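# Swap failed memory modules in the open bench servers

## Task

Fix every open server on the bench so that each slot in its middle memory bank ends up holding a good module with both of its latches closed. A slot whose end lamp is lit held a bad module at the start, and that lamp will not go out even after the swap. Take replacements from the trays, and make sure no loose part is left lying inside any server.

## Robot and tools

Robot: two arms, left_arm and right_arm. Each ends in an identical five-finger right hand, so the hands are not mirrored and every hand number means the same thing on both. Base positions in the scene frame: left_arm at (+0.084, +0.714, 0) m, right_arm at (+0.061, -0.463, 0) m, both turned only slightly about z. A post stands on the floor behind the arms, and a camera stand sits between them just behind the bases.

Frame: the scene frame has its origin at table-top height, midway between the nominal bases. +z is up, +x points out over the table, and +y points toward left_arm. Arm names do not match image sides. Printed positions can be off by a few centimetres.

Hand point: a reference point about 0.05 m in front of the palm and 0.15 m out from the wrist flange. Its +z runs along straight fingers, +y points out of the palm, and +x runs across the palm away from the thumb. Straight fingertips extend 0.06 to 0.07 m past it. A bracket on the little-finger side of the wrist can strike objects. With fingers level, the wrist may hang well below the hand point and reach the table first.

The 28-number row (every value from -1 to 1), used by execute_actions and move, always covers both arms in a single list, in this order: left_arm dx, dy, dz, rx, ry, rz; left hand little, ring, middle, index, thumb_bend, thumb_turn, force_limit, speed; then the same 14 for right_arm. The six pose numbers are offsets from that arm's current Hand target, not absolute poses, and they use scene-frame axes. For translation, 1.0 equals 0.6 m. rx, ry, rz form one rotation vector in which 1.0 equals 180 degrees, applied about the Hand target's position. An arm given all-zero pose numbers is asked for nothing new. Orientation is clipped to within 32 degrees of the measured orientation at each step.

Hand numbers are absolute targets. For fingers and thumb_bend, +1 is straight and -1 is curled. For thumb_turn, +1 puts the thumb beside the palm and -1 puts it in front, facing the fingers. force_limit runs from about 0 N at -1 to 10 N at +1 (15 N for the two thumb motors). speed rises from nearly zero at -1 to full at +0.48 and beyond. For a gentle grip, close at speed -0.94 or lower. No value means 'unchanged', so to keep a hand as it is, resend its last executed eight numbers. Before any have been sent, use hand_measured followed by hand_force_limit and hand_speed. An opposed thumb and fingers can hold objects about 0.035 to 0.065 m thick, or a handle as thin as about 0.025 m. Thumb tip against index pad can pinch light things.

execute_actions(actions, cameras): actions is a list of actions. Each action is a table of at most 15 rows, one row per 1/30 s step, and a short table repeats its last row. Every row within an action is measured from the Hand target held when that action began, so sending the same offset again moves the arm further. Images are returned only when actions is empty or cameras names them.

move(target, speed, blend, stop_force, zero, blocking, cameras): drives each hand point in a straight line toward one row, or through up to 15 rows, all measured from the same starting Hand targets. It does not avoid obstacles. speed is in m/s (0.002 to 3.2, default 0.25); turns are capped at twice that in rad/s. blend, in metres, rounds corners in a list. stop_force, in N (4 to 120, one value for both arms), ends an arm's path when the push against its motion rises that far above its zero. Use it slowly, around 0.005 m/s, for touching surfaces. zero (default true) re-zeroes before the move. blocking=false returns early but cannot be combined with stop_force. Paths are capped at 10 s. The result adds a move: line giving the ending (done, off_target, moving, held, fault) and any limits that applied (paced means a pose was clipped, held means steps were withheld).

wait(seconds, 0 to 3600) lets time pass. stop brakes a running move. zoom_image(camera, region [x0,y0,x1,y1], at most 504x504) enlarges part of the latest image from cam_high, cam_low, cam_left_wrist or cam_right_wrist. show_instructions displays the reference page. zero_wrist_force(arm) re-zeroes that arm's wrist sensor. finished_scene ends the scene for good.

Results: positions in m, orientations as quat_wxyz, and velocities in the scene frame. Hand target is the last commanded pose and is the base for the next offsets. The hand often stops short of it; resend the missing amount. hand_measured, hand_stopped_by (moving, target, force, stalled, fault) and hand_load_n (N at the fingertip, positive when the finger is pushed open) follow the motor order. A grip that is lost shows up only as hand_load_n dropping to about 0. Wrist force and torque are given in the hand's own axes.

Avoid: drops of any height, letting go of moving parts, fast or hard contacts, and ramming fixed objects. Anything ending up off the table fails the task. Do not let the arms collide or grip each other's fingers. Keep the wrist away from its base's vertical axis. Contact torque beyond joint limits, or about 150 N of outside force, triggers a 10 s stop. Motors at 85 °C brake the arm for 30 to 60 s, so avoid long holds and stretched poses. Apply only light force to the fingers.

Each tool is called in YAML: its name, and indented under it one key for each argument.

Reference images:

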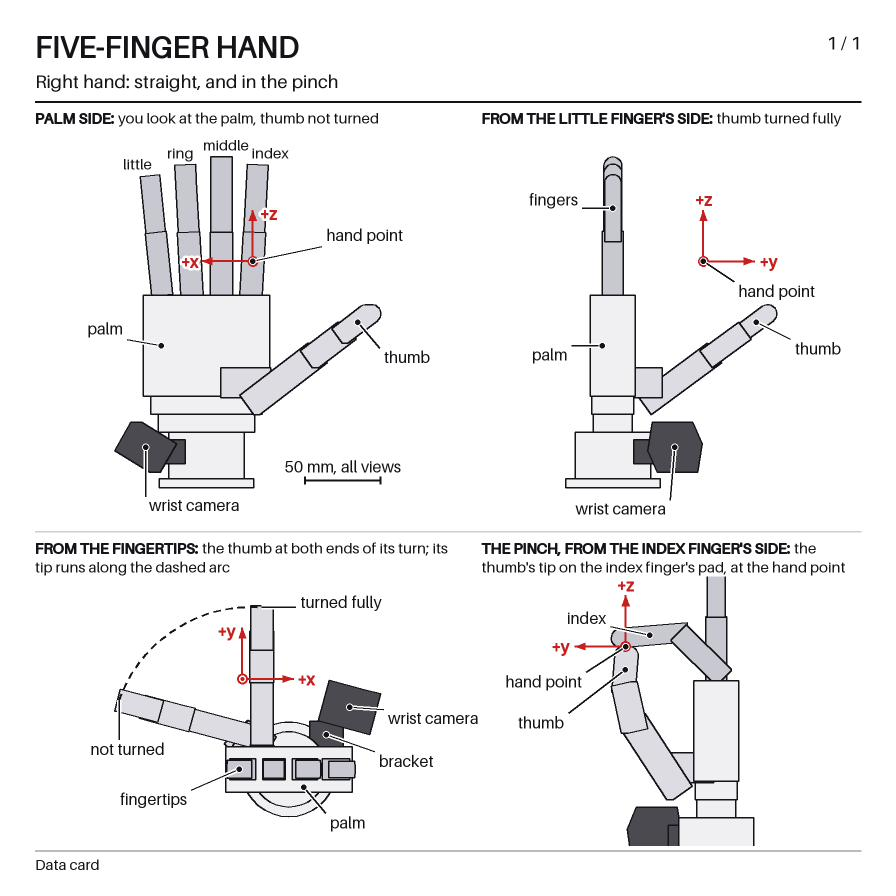

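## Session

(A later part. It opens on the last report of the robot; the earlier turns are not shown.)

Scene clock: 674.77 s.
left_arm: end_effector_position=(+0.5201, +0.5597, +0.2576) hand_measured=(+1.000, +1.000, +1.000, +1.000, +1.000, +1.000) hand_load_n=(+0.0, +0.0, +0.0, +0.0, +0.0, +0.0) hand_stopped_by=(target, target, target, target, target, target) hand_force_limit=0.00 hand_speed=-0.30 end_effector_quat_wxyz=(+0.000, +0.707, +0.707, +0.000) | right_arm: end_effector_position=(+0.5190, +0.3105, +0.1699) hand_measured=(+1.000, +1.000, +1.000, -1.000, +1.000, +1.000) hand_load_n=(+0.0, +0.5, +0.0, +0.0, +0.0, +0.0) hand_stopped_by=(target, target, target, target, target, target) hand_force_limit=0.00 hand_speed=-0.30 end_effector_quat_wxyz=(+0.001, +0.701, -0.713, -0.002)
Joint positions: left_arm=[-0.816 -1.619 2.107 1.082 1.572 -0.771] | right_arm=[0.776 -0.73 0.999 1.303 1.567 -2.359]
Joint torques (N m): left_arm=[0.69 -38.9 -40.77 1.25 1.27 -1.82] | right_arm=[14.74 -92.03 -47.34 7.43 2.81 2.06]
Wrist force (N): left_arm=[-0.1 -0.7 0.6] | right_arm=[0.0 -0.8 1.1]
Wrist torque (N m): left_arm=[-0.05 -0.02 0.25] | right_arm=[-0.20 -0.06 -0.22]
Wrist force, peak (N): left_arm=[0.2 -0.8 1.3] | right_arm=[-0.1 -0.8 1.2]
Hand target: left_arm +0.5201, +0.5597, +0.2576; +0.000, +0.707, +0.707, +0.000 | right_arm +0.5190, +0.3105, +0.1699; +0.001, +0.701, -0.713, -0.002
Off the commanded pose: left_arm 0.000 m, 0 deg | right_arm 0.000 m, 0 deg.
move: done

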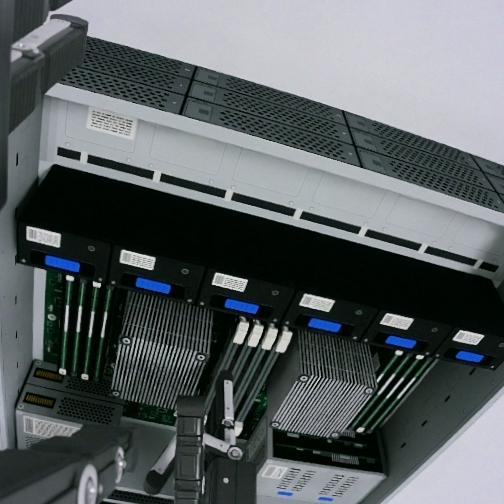

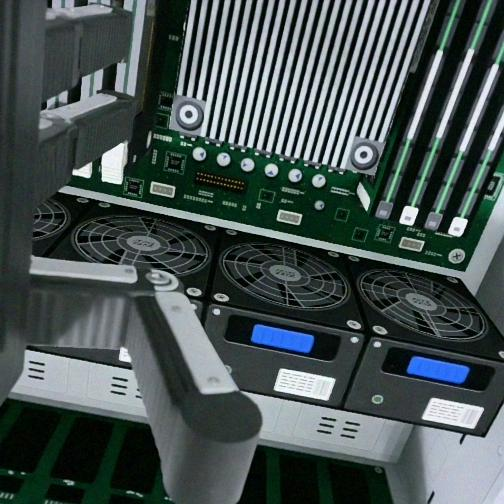

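move:
  target: [0,0,0,0,0,0,1,1,1,1,1,1,0,-0.3,0.0117,0,-0.035,0,0,0,1,1,1,-1,1,1,0,-0.3]
  speed: 0.05
  cameras: ["cam_left_wrist","cam_right_wrist"]

zoom_image:
  camera: "cam_right_wrist"
  region: [40, 50, 190, 200]

zoom_image:
  camera: "cam_left_wrist"
  region: [170, 300, 300, 430]

Scene clock: 710.23 s.
left_arm: end_effector_position=(+0.5201, +0.5597, +0.2576) hand_measured=(+1.000, +1.000, +1.000, +1.000, +1.000, +1.000) hand_load_n=(+0.0, +0.0, +0.0, +0.0, +0.0, +0.0) hand_stopped_by=(target, target, target, target, target, target) hand_force_limit=0.00 hand_speed=-0.30 end_effector_quat_wxyz=(+0.000, +0.707, +0.707, +0.000) | right_arm: end_effector_position=(+0.5260, +0.3105, +0.1492) hand_measured=(+1.000, +1.000, +1.000, -1.000, +1.000, +1.000) hand_load_n=(+0.0, +0.0, +0.0, +0.0, +0.0, +0.0) hand_stopped_by=(target, target, target, target, target, target) hand_force_limit=0.00 hand_speed=-0.30 end_effector_quat_wxyz=(+0.001, +0.701, -0.713, -0.002)
Joint positions: left_arm=[-0.816 -1.619 2.107 1.082 1.572 -0.771] | right_arm=[0.771 -0.711 1.003 1.281 1.567 -2.365]
Joint torques (N m): left_arm=[2.75 -36.84 -41.81 1.02 1.04 -1.9] | right_arm=[-10.52 -90.64 -29.2 0.11 2.79 -1.15]
Wrist force (N): left_arm=[0.2 -0.6 1.2] | right_arm=[-0.3 -0.6 0.6]
Wrist torque (N m): left_arm=[-0.08 -0.08 0.27] | right_arm=[-0.13 -0.01 0.12]
Wrist force, peak (N): left_arm=[0.6 -0.9 1.0] | right_arm=[0.1 -1.1 1.3]
Hand target: left_arm +0.5201, +0.5597, +0.2576; +0.000, +0.707, +0.707, +0.000 | right_arm +0.5261, +0.3105, +0.1489; +0.001, +0.701, -0.713, -0.002
Off the commanded pose: left_arm 0.000 m, 0 deg | right_arm 0.000 m, 0 deg.
move: done

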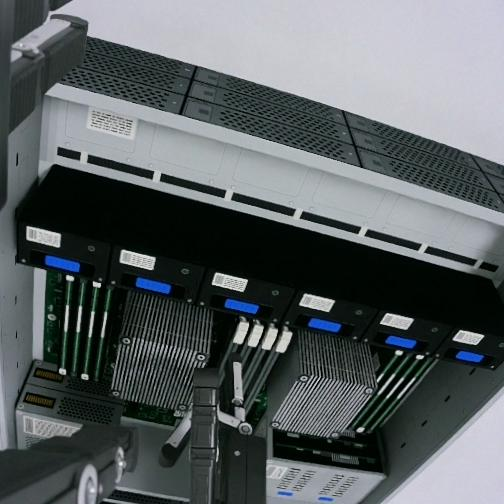

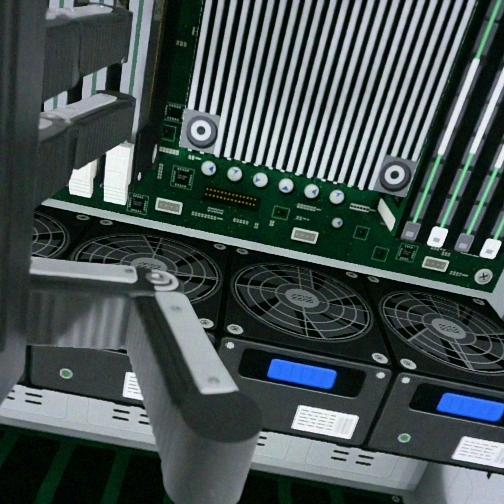

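Scaled by 3.360.

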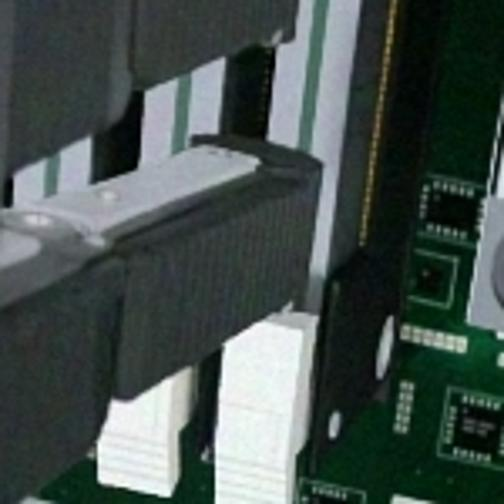

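Scaled by 3.877.

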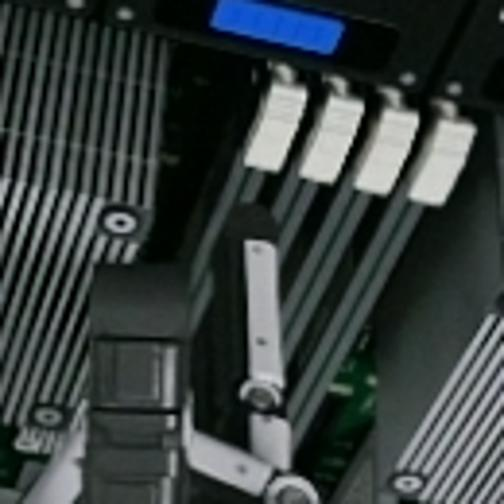

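move:
  target: [0,0,0,0,0,0,1,1,1,1,1,1,0,-0.3,0.001,-0.002,-0.035,0,0,0,1,1,1,-1,1,1,0,-0.3]
  speed: 0.008
  stop_force: 4
  cameras: ["cam_left_wrist","cam_right_wrist"]

zoom_image:
  camera: "cam_right_wrist"
  region: [40, 50, 190, 200]

zoom_image:
  camera: "cam_left_wrist"
  region: [170, 300, 300, 430]

Scene clock: 735.10 s.
left_arm: end_effector_position=(+0.5201, +0.5597, +0.2576) hand_measured=(+1.000, +1.000, +1.000, +1.000, +1.000, +1.000) hand_load_n=(+0.0, +0.0, +0.0, +0.0, +0.0, +0.0) hand_stopped_by=(target, target, target, target, target, target) hand_force_limit=0.00 hand_speed=-0.30 end_effector_quat_wxyz=(+0.000, +0.707, +0.707, +0.000) | right_arm: end_effector_position=(+0.5265, +0.3097, +0.1355) hand_measured=(+1.000, +1.000, +1.000, -1.000, +1.000, +1.000) hand_load_n=(+0.0, +0.0, +0.0, +0.5, +0.5, +0.0) hand_stopped_by=(target, target, target, target, target, target) hand_force_limit=0.00 hand_speed=-0.30 end_effector_quat_wxyz=(+0.001, +0.701, -0.713, -0.002)
Joint positions: left_arm=[-0.816 -1.619 2.107 1.082 1.572 -0.771] | right_arm=[0.77 -0.704 1.015 1.262 1.567 -2.366]
Joint torques (N m): left_arm=[0.98 -35.86 -43.28 1.04 1.15 -1.86] | right_arm=[2.75 -120.05 -45.11 7.04 -2.01 0.71]
Wrist force (N): left_arm=[0.1 -0.4 0.6] | right_arm=[-0.7 -0.7 -2.8]
Wrist torque (N m): left_arm=[-0.01 -0.05 0.27] | right_arm=[0.10 0.13 0.10]
Wrist force, peak (N): left_arm=[0.2 -1.0 1.0] | right_arm=[-0.1 -1.3 -9.3]
Hand target: left_arm +0.5201, +0.5597, +0.2576; +0.000, +0.707, +0.707, +0.000 | right_arm +0.5264, +0.3097, +0.1356; +0.001, +0.701, -0.713, -0.002 (not the last commanded pose)
Off the commanded pose: left_arm 0.000 m, 0 deg | right_arm 0.008 m, 0 deg.
move: contact (right_arm)

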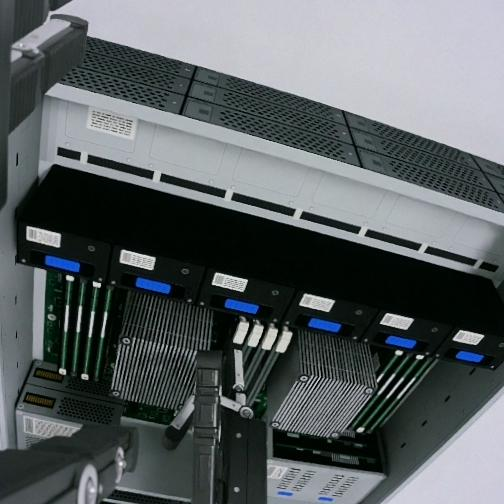

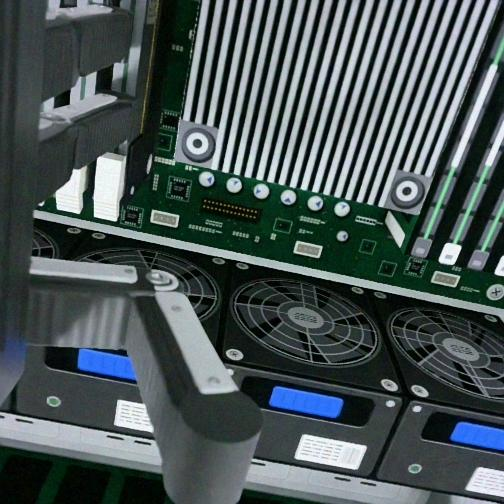

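Scaled by 3.360.

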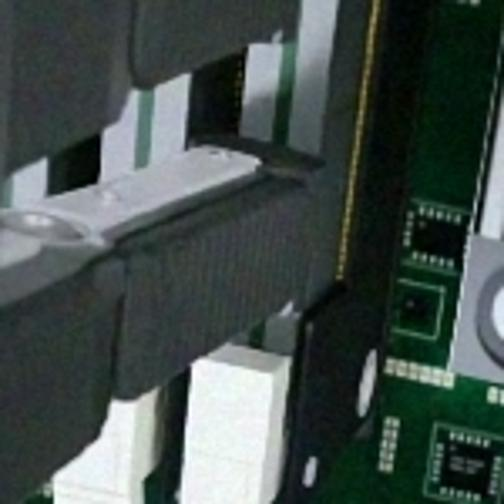

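Scaled by 3.877.

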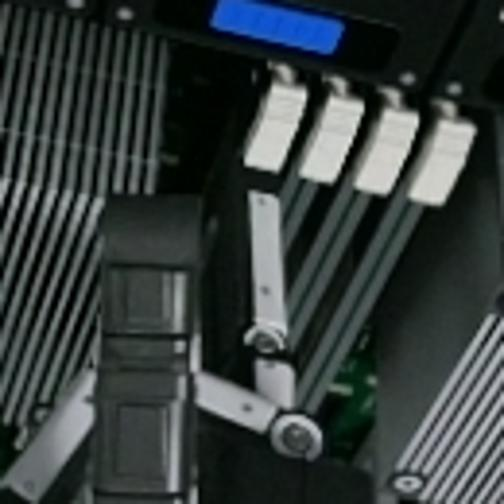

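move:
  target: [0,0,0,0,0,0,1,1,1,1,1,1,0,-0.3,-0.0005,0,0.0035,0,0,0,1,1,1,-1,1,1,0,-0.3]
  speed: 0.05

move:
  target: [0,0,0,0,0,0,1,1,1,1,1,1,0,-0.3,0,0.02,0.002,0,0,0,1,1,1,-1,1,1,0,-0.3]
  speed: 0.01
  stop_force: 12
  cameras: ["cam_left_wrist","cam_right_wrist"]

zoom_image:
  camera: "cam_right_wrist"
  region: [40, 50, 190, 200]

zoom_image:
  camera: "cam_left_wrist"
  region: [170, 300, 300, 430]

Scene clock: 748.33 s.
left_arm: end_effector_position=(+0.5201, +0.5597, +0.2576) hand_measured=(+1.000, +1.000, +1.000, +1.000, +1.000, +1.000) hand_load_n=(+0.0, +0.0, +0.0, +0.0, +0.0, +0.0) hand_stopped_by=(target, target, target, target, target, target) hand_force_limit=0.00 hand_speed=-0.30 end_effector_quat_wxyz=(+0.000, +0.707, +0.707, +0.000) | right_arm: end_effector_position=(+0.5262, +0.3097, +0.1376) hand_measured=(+1.000, +1.000, +1.000, -1.000, +1.000, +1.000) hand_load_n=(+0.0, +0.0, +0.0, +0.0, +0.0, +0.0) hand_stopped_by=(target, target, target, target, target, target) hand_force_limit=0.00 hand_speed=-0.30 end_effector_quat_wxyz=(+0.001, +0.701, -0.713, -0.002)
Joint positions: left_arm=[-0.816 -1.619 2.107 1.082 1.572 -0.771] | right_arm=[0.77 -0.705 1.014 1.264 1.567 -2.365]
Joint torques (N m): left_arm=[0.78 -32.22 -42.37 0.9 1.22 -1.52] | right_arm=[14.09 -122.9 -46.77 7.12 -1.59 2.27]
Wrist force (N): left_arm=[0.5 -0.6 0.9] | right_arm=[-0.5 -0.7 0.9]
Wrist torque (N m): left_arm=[-0.06 -0.13 0.29] | right_arm=[-0.16 0.04 0.11]
Wrist force, peak (N): left_arm=[0.4 -1.0 1.0] | right_arm=[-0.2 -1.1 -4.4]
Hand target: left_arm +0.5201, +0.5597, +0.2576; +0.000, +0.707, +0.707, +0.000 | right_arm +0.5261, +0.3097, +0.1377; +0.001, +0.701, -0.713, -0.002
Off the commanded pose: left_arm 0.000 m, 0 deg | right_arm 0.000 m, 0 deg.
move: done

Scene clock: 750.43 s.
left_arm: end_effector_position=(+0.5201, +0.5597, +0.2576) hand_measured=(+1.000, +1.000, +1.000, +1.000, +1.000, +1.000) hand_load_n=(+0.0, +0.0, +0.0, +0.0, +0.0, +0.0) hand_stopped_by=(target, target, target, target, target, target) hand_force_limit=0.00 hand_speed=-0.30 end_effector_quat_wxyz=(+0.000, +0.707, +0.707, +0.000) | right_arm: end_effector_position=(+0.5261, +0.3176, +0.1385) hand_measured=(+1.000, +1.000, +1.000, -1.000, +1.000, +1.000) hand_load_n=(-0.5, +0.0, +0.0, +0.0, +0.0, +0.5) hand_stopped_by=(target, target, target, target, target, target) hand_force_limit=0.00 hand_speed=-0.30 end_effector_quat_wxyz=(+0.001, +0.701, -0.713, -0.002)
Joint positions: left_arm=[-0.816 -1.619 2.107 1.082 1.572 -0.771] | right_arm=[0.776 -0.694 0.99 1.276 1.567 -2.359]
Joint torques (N m): left_arm=[2.96 -33.97 -43.3 0.83 0.96 -1.47] | right_arm=[-3.34 -124.48 -31.98 -2.57 -2.21 -1.49]
Wrist force (N): left_arm=[0.1 -0.5 0.6] | right_arm=[10.9 -0.6 -0.8]
Wrist torque (N m): left_arm=[-0.01 -0.05 0.26] | right_arm=[-0.05 0.81 0.44]
Wrist force, peak (N): left_arm=[0.5 -1.1 1.0] | right_arm=[15.7 -1.2 -2.8]
Hand target: left_arm +0.5201, +0.5597, +0.2576; +0.000, +0.707, +0.707, +0.000 | right_arm +0.5261, +0.3176, +0.1385; +0.001, +0.701, -0.713, -0.002 (not the last commanded pose)
Off the commanded pose: left_arm 0.000 m, 0 deg | right_arm 0.004 m, 0 deg.
move: contact (right_arm)

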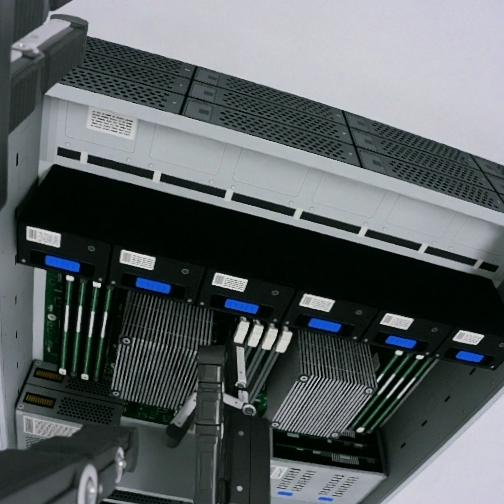

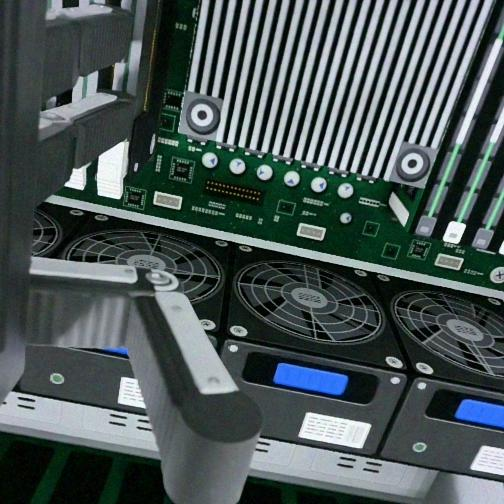

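Scaled by 3.360.

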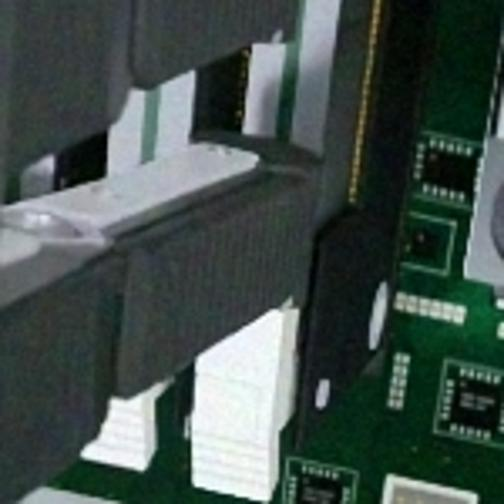

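Scaled by 3.877.

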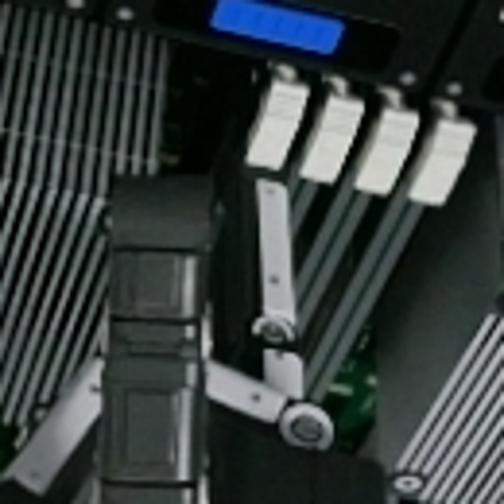

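move:
  target: [0,0,0,0,0,0,1,1,1,1,1,1,0,-0.3,0,0.014,0.003,0,0,0,1,1,1,-1,1,1,0,-0.3]
  speed: 0.01
  stop_force: 20
  cameras: ["cam_left_wrist","cam_right_wrist"]

zoom_image:
  camera: "cam_right_wrist"
  region: [40, 50, 190, 200]

zoom_image:
  camera: "cam_left_wrist"
  region: [170, 300, 300, 430]

Scene clock: 756.27 s.
left_arm: end_effector_position=(+0.5201, +0.5597, +0.2576) hand_measured=(+1.000, +1.000, +1.000, +1.000, +1.000, +1.000) hand_load_n=(+0.0, +0.0, +0.0, +0.0, +0.0, +0.0) hand_stopped_by=(target, target, target, target, target, target) hand_force_limit=0.00 hand_speed=-0.30 end_effector_quat_wxyz=(+0.000, +0.707, +0.707, +0.000) | right_arm: end_effector_position=(+0.5261, +0.3260, +0.1403) hand_measured=(+1.000, +1.000, +1.000, -1.000, +1.000, +1.000) hand_load_n=(+0.0, +0.0, +0.0, +0.0, +0.0, +0.0) hand_stopped_by=(target, target, target, target, target, target) hand_force_limit=0.00 hand_speed=-0.30 end_effector_quat_wxyz=(+0.001, +0.701, -0.713, -0.002)
Joint positions: left_arm=[-0.816 -1.619 2.107 1.082 1.572 -0.771] | right_arm=[0.783 -0.682 0.964 1.29 1.567 -2.352]
Joint torques (N m): left_arm=[-0.27 -33.63 -42.76 1.24 1.2 -1.1] | right_arm=[16.25 -95.55 -49.28 6.57 -3.52 2.03]
Wrist force (N): left_arm=[0.3 -0.5 0.6] | right_arm=[2.8 -0.2 1.5]
Wrist torque (N m): left_arm=[-0.02 -0.08 0.29] | right_arm=[-0.17 0.26 -0.03]
Wrist force, peak (N): left_arm=[0.4 -1.1 1.1] | right_arm=[15.8 -0.4 2.2]
Hand target: left_arm +0.5201, +0.5597, +0.2576; +0.000, +0.707, +0.707, +0.000 | right_arm +0.5261, +0.3260, +0.1403; +0.001, +0.701, -0.713, -0.002
Off the commanded pose: left_arm 0.000 m, 0 deg | right_arm 0.000 m, 0 deg.
move: done

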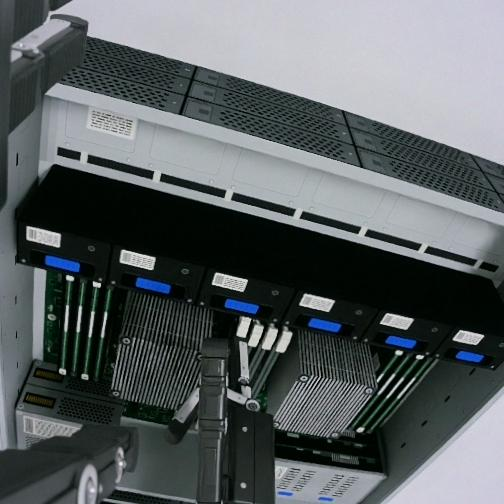

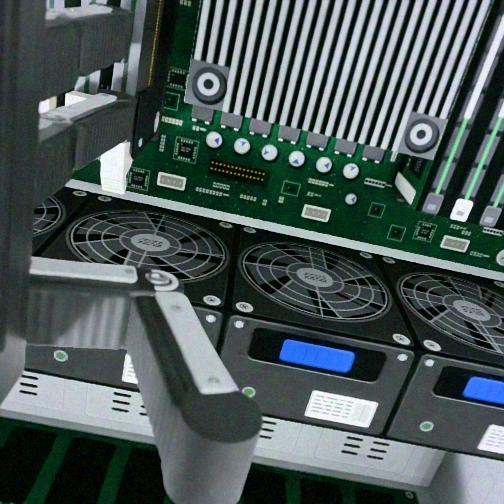

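Scaled by 3.360.

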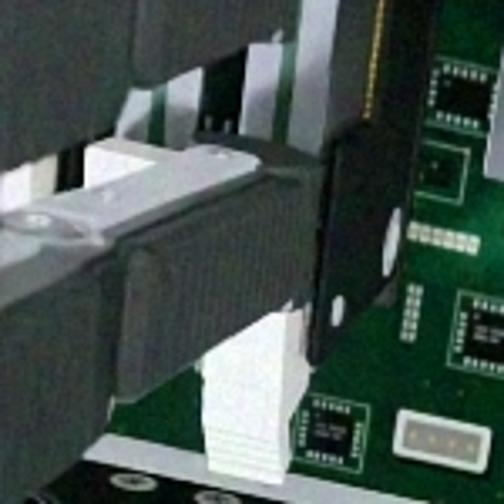

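Scaled by 3.877.

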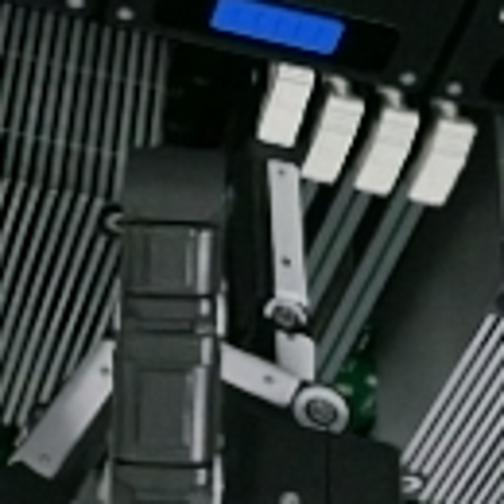

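move:
  target: [0,0,0,0,0,0,1,1,1,1,1,1,0,-0.3,0,0.02,0.006,0,0,0,1,1,1,-1,1,1,0,-0.3]
  speed: 0.015
  stop_force: 20
  cameras: ["cam_left_wrist","cam_right_wrist"]

zoom_image:
  camera: "cam_right_wrist"
  region: [40, 50, 190, 200]

zoom_image:
  camera: "cam_left_wrist"
  region: [170, 300, 300, 430]

Scene clock: 763.43 s.
left_arm: end_effector_position=(+0.5201, +0.5597, +0.2576) hand_measured=(+1.000, +1.000, +1.000, +1.000, +1.000, +1.000) hand_load_n=(+0.0, +0.0, +0.0, +0.0, +0.0, +0.0) hand_stopped_by=(target, target, target, target, target, target) hand_force_limit=0.00 hand_speed=-0.30 end_effector_quat_wxyz=(+0.000, +0.707, +0.707, +0.000) | right_arm: end_effector_position=(+0.5261, +0.3380, +0.1439) hand_measured=(+1.000, +1.000, +1.000, -1.000, +1.000, +1.000) hand_load_n=(+0.0, +0.0, +0.0, +0.0, +0.0, +0.0) hand_stopped_by=(target, target, target, target, target, target) hand_force_limit=0.00 hand_speed=-0.30 end_effector_quat_wxyz=(+0.001, +0.701, -0.713, -0.002)
Joint positions: left_arm=[-0.816 -1.619 2.107 1.082 1.572 -0.771] | right_arm=[0.792 -0.664 0.925 1.311 1.567 -2.343]
Joint torques (N m): left_arm=[1.33 -31.85 -42.39 1.04 1.21 -1.1] | right_arm=[15.63 -96.77 -47.96 6.61 -1.25 2.15]
Wrist force (N): left_arm=[0.1 -0.9 0.7] | right_arm=[2.3 -0.7 0.0]
Wrist torque (N m): left_arm=[-0.09 -0.06 0.26] | right_arm=[-0.15 0.17 -0.08]
Wrist force, peak (N): left_arm=[0.4 -0.9 1.0] | right_arm=[3.7 -1.1 0.2]
Hand target: left_arm +0.5201, +0.5597, +0.2576; +0.000, +0.707, +0.707, +0.000 | right_arm +0.5261, +0.3380, +0.1439; +0.001, +0.701, -0.713, -0.002
Off the commanded pose: left_arm 0.000 m, 0 deg | right_arm 0.000 m, 0 deg.
move: done

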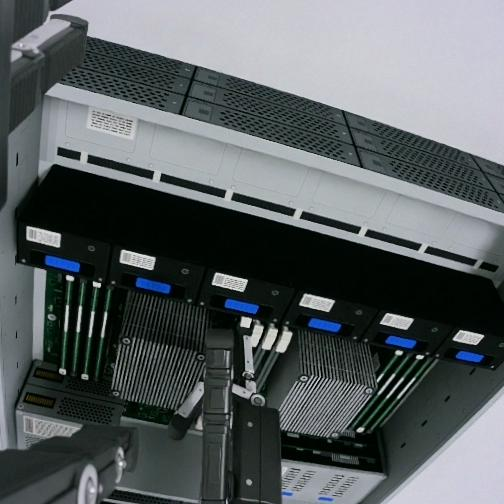

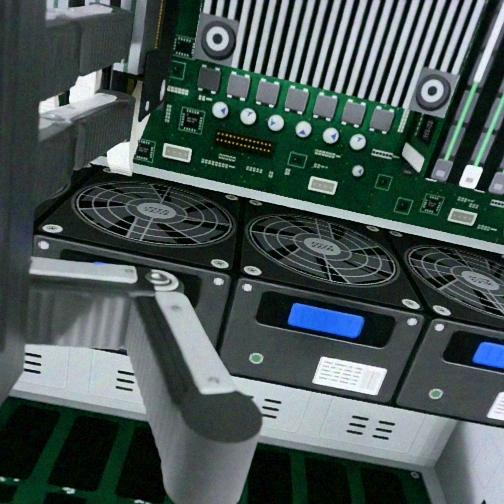

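Scaled by 3.360.

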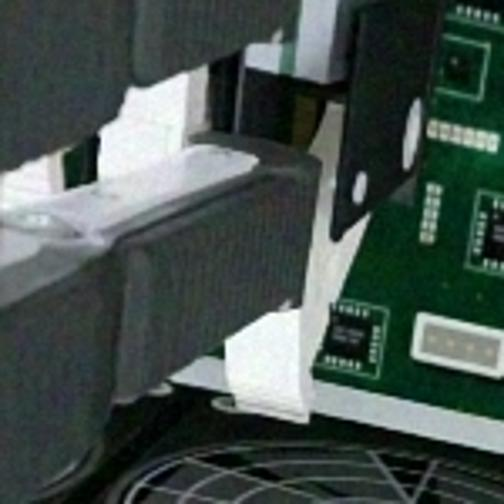

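Scaled by 3.877.

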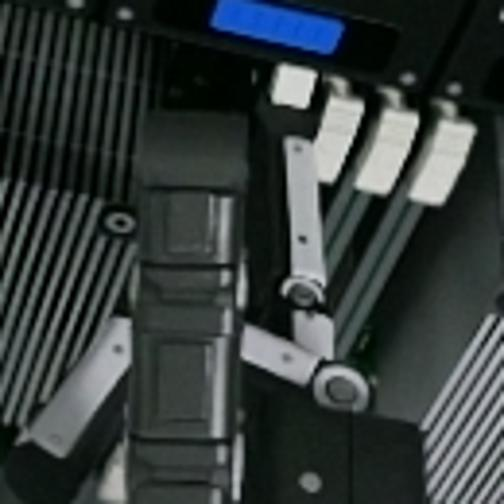

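move:
  target: [0,0,0,0,0,0,1,1,1,1,1,1,0,-0.3,0,0.004,0.002,0,0,0,1,1,1,-1,1,1,0,-0.3]
  speed: 0.015
  stop_force: 15

move:
  target: [0,0,0,0,0,0,1,1,1,1,1,1,0,-0.3,0,-0.03,0.1,0,0,0,1,1,1,-1,1,1,0,-0.3]
  speed: 0.1
  cameras: ["cam_left_wrist","cam_right_wrist"]

zoom_image:
  camera: "cam_right_wrist"
  region: [40, 0, 240, 200]

zoom_image:
  camera: "cam_left_wrist"
  region: [170, 300, 300, 430]

Scene clock: 774.43 s.
left_arm: end_effector_position=(+0.5201, +0.5597, +0.2576) hand_measured=(+1.000, +1.000, +1.000, +1.000, +1.000, +1.000) hand_load_n=(+0.0, +0.0, +0.0, +0.0, +0.0, +0.0) hand_stopped_by=(target, target, target, target, target, target) hand_force_limit=0.00 hand_speed=-0.30 end_effector_quat_wxyz=(+0.000, +0.707, +0.707, +0.000) | right_arm: end_effector_position=(+0.5261, +0.3404, +0.1451) hand_measured=(+1.000, +1.000, +1.000, -1.000, +1.000, +1.000) hand_load_n=(+0.0, +0.0, +0.0, +0.0, +0.0, +0.0) hand_stopped_by=(target, target, target, target, target, target) hand_force_limit=0.00 hand_speed=-0.30 end_effector_quat_wxyz=(+0.001, +0.701, -0.713, -0.002)
Joint positions: left_arm=[-0.816 -1.619 2.107 1.082 1.572 -0.771] | right_arm=[0.794 -0.661 0.916 1.317 1.567 -2.341]
Joint torques (N m): left_arm=[2.13 -30.65 -42.76 1.23 1.14 -1.01] | right_arm=[14.1 -95.86 -47.18 6.95 0.95 2.15]
Wrist force (N): left_arm=[0.1 -0.5 0.7] | right_arm=[-0.3 -0.9 0.8]
Wrist torque (N m): left_arm=[-0.03 -0.07 0.27] | right_arm=[-0.22 -0.02 -0.23]
Wrist force, peak (N): left_arm=[0.5 -0.8 1.2] | right_arm=[2.8 -1.2 -0.6]
Hand target: left_arm +0.5201, +0.5597, +0.2576; +0.000, +0.707, +0.707, +0.000 | right_arm +0.5261, +0.3404, +0.1451; +0.001, +0.701, -0.713, -0.002
Off the commanded pose: left_arm 0.000 m, 0 deg | right_arm 0.000 m, 0 deg.
move: done

Scene clock: 775.53 s.
left_arm: end_effector_position=(+0.5201, +0.5597, +0.2576) hand_measured=(+1.000, +1.000, +1.000, +1.000, +1.000, +1.000) hand_load_n=(+0.0, +0.0, +0.0, +0.0, +0.0, +0.0) hand_stopped_by=(target, target, target, target, target, target) hand_force_limit=0.00 hand_speed=-0.30 end_effector_quat_wxyz=(+0.000, +0.707, +0.707, +0.000) | right_arm: end_effector_position=(+0.5261, +0.3225, +0.2048) hand_measured=(+1.000, +1.000, +1.000, -1.000, +1.000, +1.000) hand_load_n=(+0.0, +0.0, +0.0, +0.0, +0.0, +0.0) hand_stopped_by=(target, target, target, target, target, target) hand_force_limit=0.00 hand_speed=-0.30 end_effector_quat_wxyz=(+0.001, +0.701, -0.713, -0.002)
Joint positions: left_arm=[-0.816 -1.619 2.107 1.082 1.572 -0.771] | right_arm=[0.78 -0.718 0.916 1.375 1.567 -2.355]
Joint torques (N m): left_arm=[0.8 -32.04 -43.04 1.23 1.03 -0.7] | right_arm=[-8.51 -127.67 -48.35 7.66 2.06 -1.47]
Wrist force (N): left_arm=[0.1 -0.5 0.7] | right_arm=[-0.2 -0.9 0.8]
Wrist torque (N m): left_arm=[-0.03 -0.05 0.26] | right_arm=[-0.15 -0.04 0.11]
Wrist force, peak (N): left_arm=[0.6 -0.8 1.1] | right_arm=[-0.3 -0.3 2.0]
Hand target: left_arm +0.5201, +0.5597, +0.2576; +0.000, +0.707, +0.707, +0.000 | right_arm +0.5261, +0.3224, +0.2051; +0.001, +0.701, -0.713, -0.002
Off the commanded pose: left_arm 0.000 m, 0 deg | right_arm 0.000 m, 0 deg.
move: done

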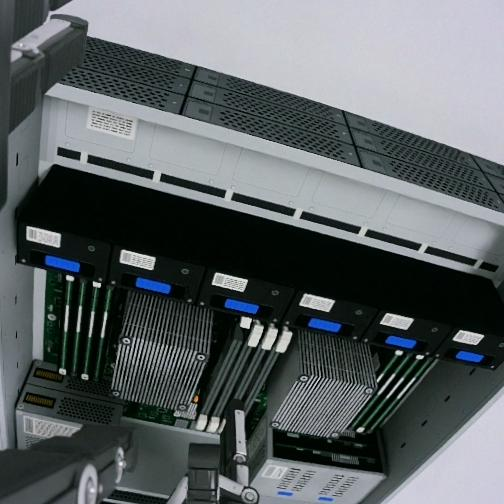

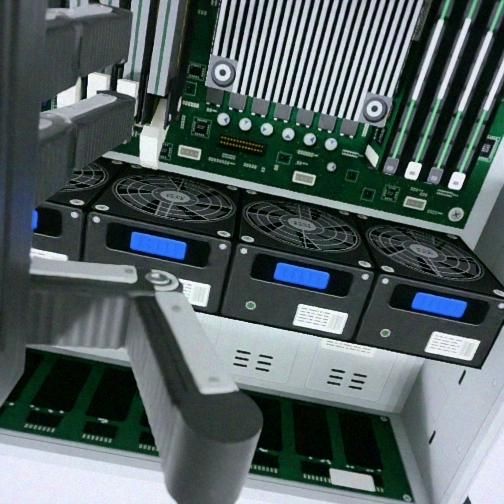

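Scaled by 2.520.

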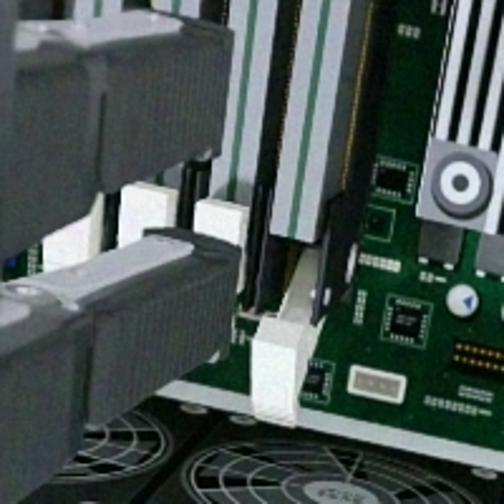

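Scaled by 3.877.

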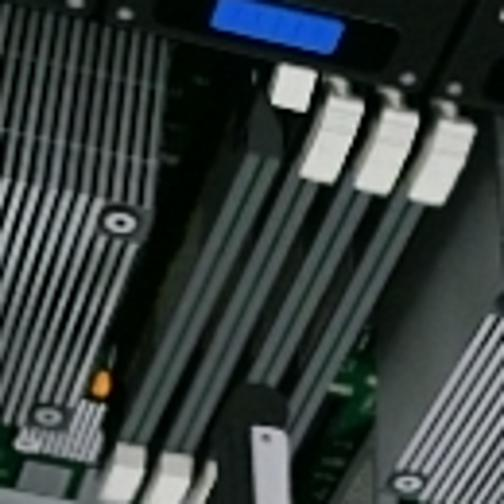

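move:
  target:
    - [0,0,0,0,0,0,1,1,1,-1,1,1,0,-0.3,0.07,-0.3,0.15,0,0,0,1,1,1,1,1,1,0,-0.3]
    - [0,0,0.03,0,0,0,1,1,1,-1,1,1,0,-0.3,0.157,-0.588,0.13,0,0,0,1,1,1,1,1,1,0,-0.3]
    - [0.21,-0.64,-0.06,0,0,0,1,1,1,-1,1,1,0,-0.3,0.157,-0.588,0.13,0,0,0,1,1,1,1,1,1,0,-0.3]
  speed: 0.25
  cameras: ["cam_high","cam_left_wrist","cam_right_wrist"]

Scene clock: 802.00 s.
left_arm: end_effector_position=(+0.6461, +0.1759, +0.2217) hand_measured=(+1.000, +1.000, +1.000, -1.000, +1.000, +1.000) hand_load_n=(+0.0, +0.0, +0.0, +0.0, +0.0, +0.0) hand_stopped_by=(target, target, target, target, target, target) hand_force_limit=0.00 hand_speed=-0.30 end_effector_quat_wxyz=(+0.000, +0.707, +0.707, +0.000) | right_arm: end_effector_position=(+0.6203, -0.0304, +0.2831) hand_measured=(+1.000, +1.000, +1.000, +1.000, +1.000, +1.000) hand_load_n=(+0.0, +0.0, +0.0, +0.0, +0.0, +0.0) hand_stopped_by=(target, target, target, target, target, target) hand_force_limit=0.00 hand_speed=-0.30 end_effector_quat_wxyz=(+0.001, +0.701, -0.713, -0.002)
Joint positions: left_arm=[-1.082 -1.079 1.497 1.152 1.571 -1.036] | right_arm=[0.345 -1.075 1.377 1.272 1.568 -2.791]
Joint torques (N m): left_arm=[-12.23 -64.88 -45.37 5.99 3.37 -3.65] | right_arm=[-9.75 -96.97 -29.16 0.3 -2.83 -1.56]
Wrist force (N): left_arm=[-0.1 -0.6 1.2] | right_arm=[-0.5 -0.7 1.1]
Wrist torque (N m): left_arm=[-0.06 -0.02 0.23] | right_arm=[-0.10 0.01 0.16]
Wrist force, peak (N): left_arm=[0.5 -1.7 1.6] | right_arm=[-1.1 -0.3 1.8]
Hand target: left_arm +0.6461, +0.1757, +0.2216; +0.000, +0.707, +0.707, +0.000 | right_arm +0.6203, -0.0304, +0.2831; +0.001, +0.701, -0.713, -0.002
Off the commanded pose: left_arm 0.000 m, 0 deg | right_arm 0.000 m, 0 deg.
move: done

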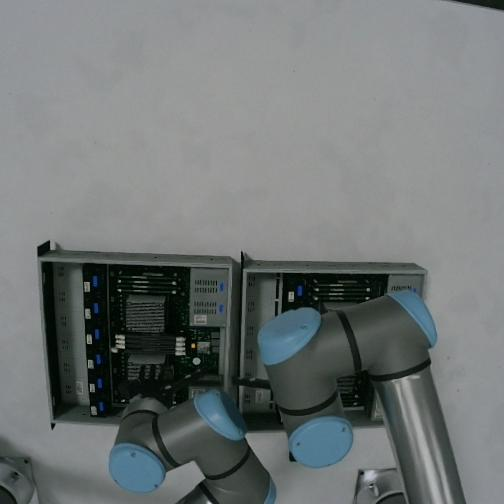

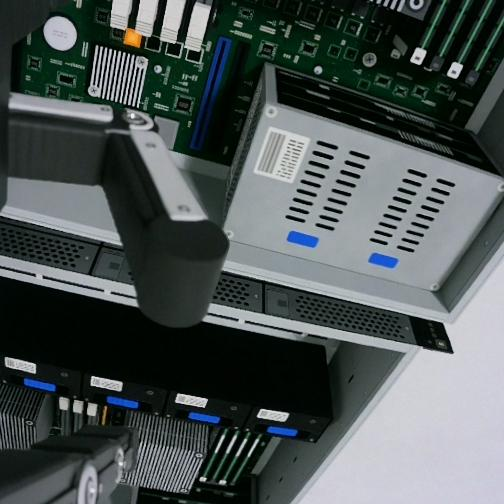

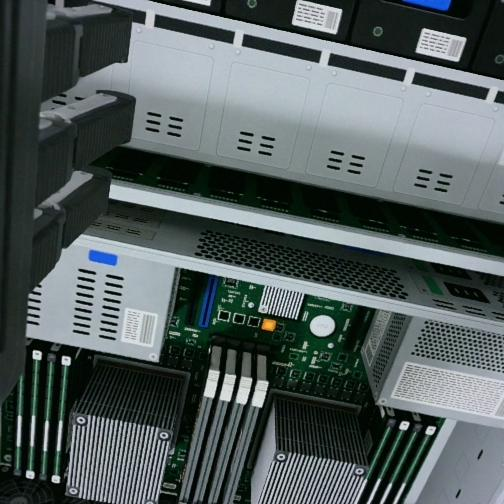

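zoom_image:
  camera: "cam_right_wrist"
  region: [180, 300, 330, 504]

zoom_image:
  camera: "cam_left_wrist"
  region: [60, 0, 260, 120]

Scaled by 2.471.

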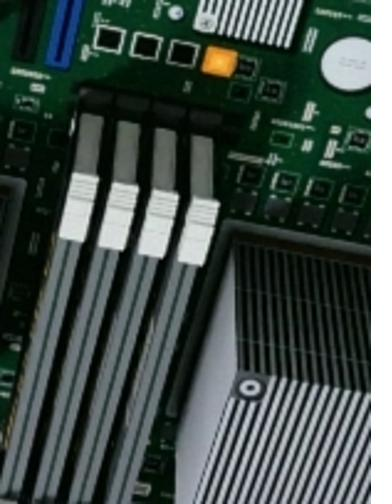

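Scaled by 2.520.

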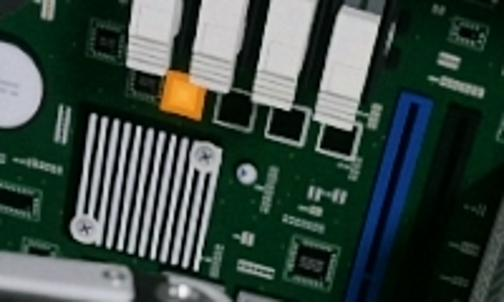

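move:
  target: [-0.01,0,-0.111,0,0,0,1,1,1,-1,1,1,0,-0.3,0,0,0,0,0,0,1,1,1,1,1,1,0,-0.3]
  speed: 0.1
  cameras: ["cam_left_wrist","cam_right_wrist"]

zoom_image:
  camera: "cam_right_wrist"
  region: [180, 300, 330, 504]

zoom_image:
  camera: "cam_left_wrist"
  region: [0, 0, 200, 120]

Scene clock: 827.73 s.
left_arm: end_effector_position=(+0.6401, +0.1757, +0.1553) hand_measured=(+1.000, +1.000, +1.000, -1.000, +1.000, +1.000) hand_load_n=(+0.0, +0.0, +0.0, +0.0, +0.0, +0.0) hand_stopped_by=(target, target, target, target, target, target) hand_force_limit=0.00 hand_speed=-0.30 end_effector_quat_wxyz=(+0.000, +0.707, +0.707, +0.000) | right_arm: end_effector_position=(+0.6203, -0.0304, +0.2831) hand_measured=(+1.000, +1.000, +1.000, +1.000, +1.000, +1.000) hand_load_n=(+0.0, +0.0, +0.0, +0.0, +0.0, +0.0) hand_stopped_by=(target, target, target, target, target, target) hand_force_limit=0.00 hand_speed=-0.30 end_effector_quat_wxyz=(+0.001, +0.701, -0.713, -0.002)
Joint positions: left_arm=[-1.089 -1.036 1.559 1.047 1.572 -1.043] | right_arm=[0.345 -1.075 1.377 1.272 1.568 -2.791]
Joint torques (N m): left_arm=[-13.15 -66.43 -19.31 -0.12 0.36 -3.88] | right_arm=[-10.32 -98.83 -28.41 0.1 -2.94 -1.54]
Wrist force (N): left_arm=[0.6 -1.2 0.7] | right_arm=[-0.6 -0.7 0.7]
Wrist torque (N m): left_arm=[-0.10 -0.23 0.24] | right_arm=[-0.07 0.05 0.15]
Wrist force, peak (N): left_arm=[-0.2 -1.5 1.5] | right_arm=[-0.6 -0.7 1.1]
Hand target: left_arm +0.6401, +0.1757, +0.1550; +0.000, +0.707, +0.707, +0.000 | right_arm +0.6203, -0.0304, +0.2831; +0.001, +0.701, -0.713, -0.002
Off the commanded pose: left_arm 0.000 m, 0 deg | right_arm 0.000 m, 0 deg.
move: done

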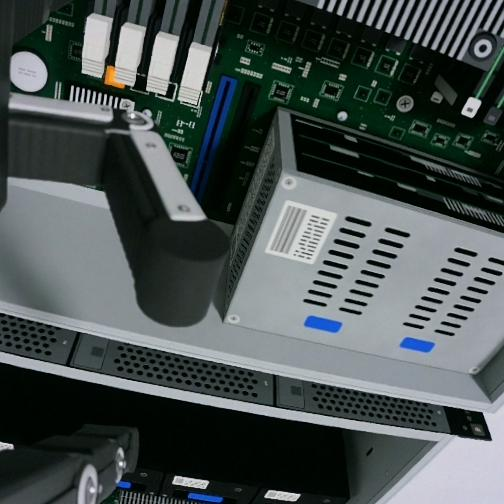

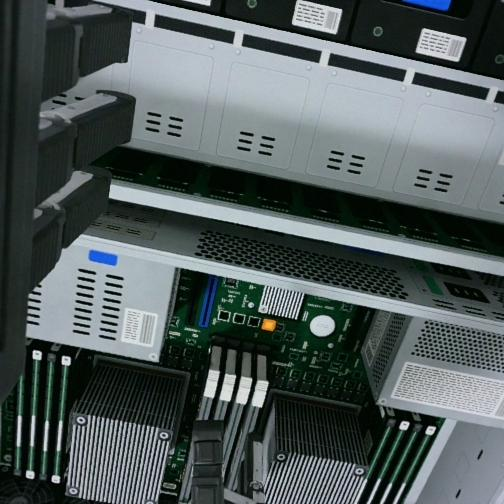

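Scaled by 2.471.

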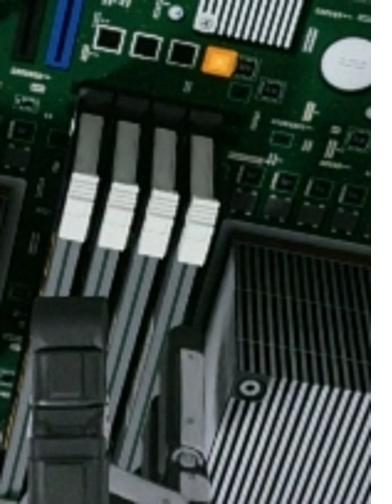

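Scaled by 2.520.

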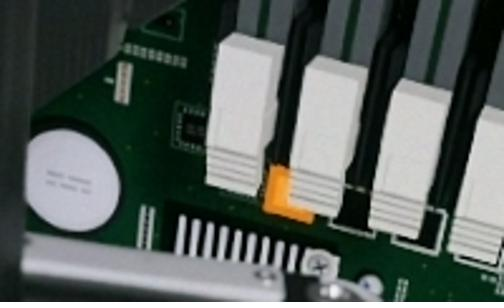

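move:
  target:
    - [-0.0038,0.007,0,0,0,0,1,1,1,-1,1,1,0,-0.3,0,0,0,0,0,0,1,1,1,1,1,1,0,-0.3]
    - [-0.0038,0.007,-0.05,0,0,0,1,1,1,-1,1,1,0,-0.3,0,0,0,0,0,0,1,1,1,1,1,1,0,-0.3]
  speed: 0.01
  stop_force: 4
  cameras: ["cam_left_wrist","cam_right_wrist"]

zoom_image:
  camera: "cam_right_wrist"
  region: [180, 340, 300, 460]

zoom_image:
  camera: "cam_left_wrist"
  region: [0, 0, 200, 160]

Scene clock: 847.40 s.
left_arm: end_effector_position=(+0.6379, +0.1799, +0.1385) hand_measured=(+1.000, +1.000, +1.000, -1.000, +1.000, +1.000) hand_load_n=(+0.0, +0.0, +0.0, +0.0, +0.0, +0.0) hand_stopped_by=(target, target, target, target, target, target) hand_force_limit=0.00 hand_speed=-0.30 end_effector_quat_wxyz=(+0.000, +0.707, +0.707, +0.000) | right_arm: end_effector_position=(+0.6203, -0.0304, +0.2831) hand_measured=(+1.000, +1.000, +1.000, +1.000, +1.000, +1.000) hand_load_n=(+0.0, +0.0, +0.0, +0.0, +0.0, +0.0) hand_stopped_by=(target, target, target, target, target, target) hand_force_limit=0.00 hand_speed=-0.30 end_effector_quat_wxyz=(+0.001, +0.701, -0.713, -0.002)
Joint positions: left_arm=[-1.089 -1.028 1.581 1.018 1.571 -1.043] | right_arm=[0.345 -1.075 1.377 1.272 1.568 -2.791]
Joint torques (N m): left_arm=[7.12 -89.38 -41.66 5.9 -1.6 2.45] | right_arm=[-8.28 -99.3 -28.65 0.42 -2.61 -1.5]
Wrist force (N): left_arm=[0.7 -1.3 -3.1] | right_arm=[-0.7 -0.5 0.9]
Wrist torque (N m): left_arm=[0.24 -0.15 0.25] | right_arm=[-0.06 0.06 0.14]
Wrist force, peak (N): left_arm=[0.3 -1.4 -10.8] | right_arm=[-1.0 -0.8 0.9]
Hand target: left_arm +0.6379, +0.1799, +0.1385; +0.000, +0.707, +0.707, +0.000 (not the last commanded pose) | right_arm +0.6203, -0.0304, +0.2831; +0.001, +0.701, -0.713, -0.002
Off the commanded pose: left_arm 0.014 m, 0 deg | right_arm 0.000 m, 0 deg.
move: contact (left_arm); path passed 1 of 2 targets

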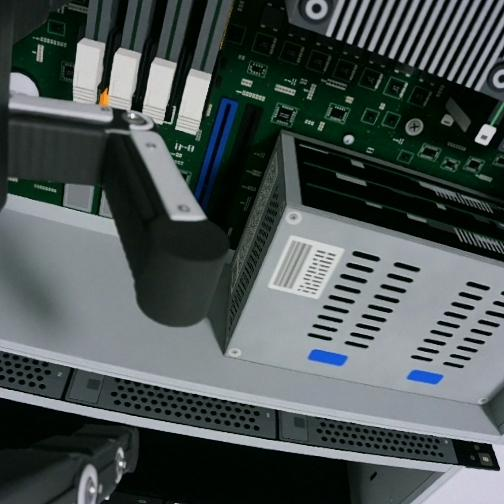

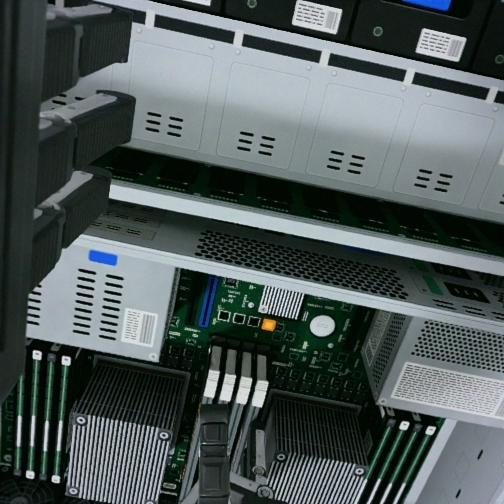

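Scaled by 4.200.

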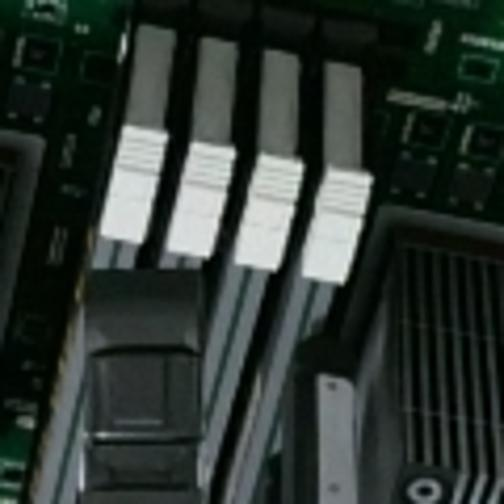

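Scaled by 2.520.

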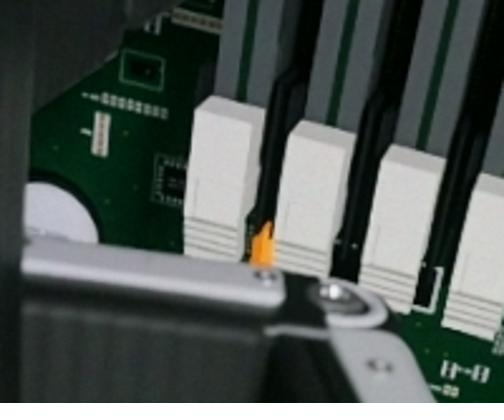

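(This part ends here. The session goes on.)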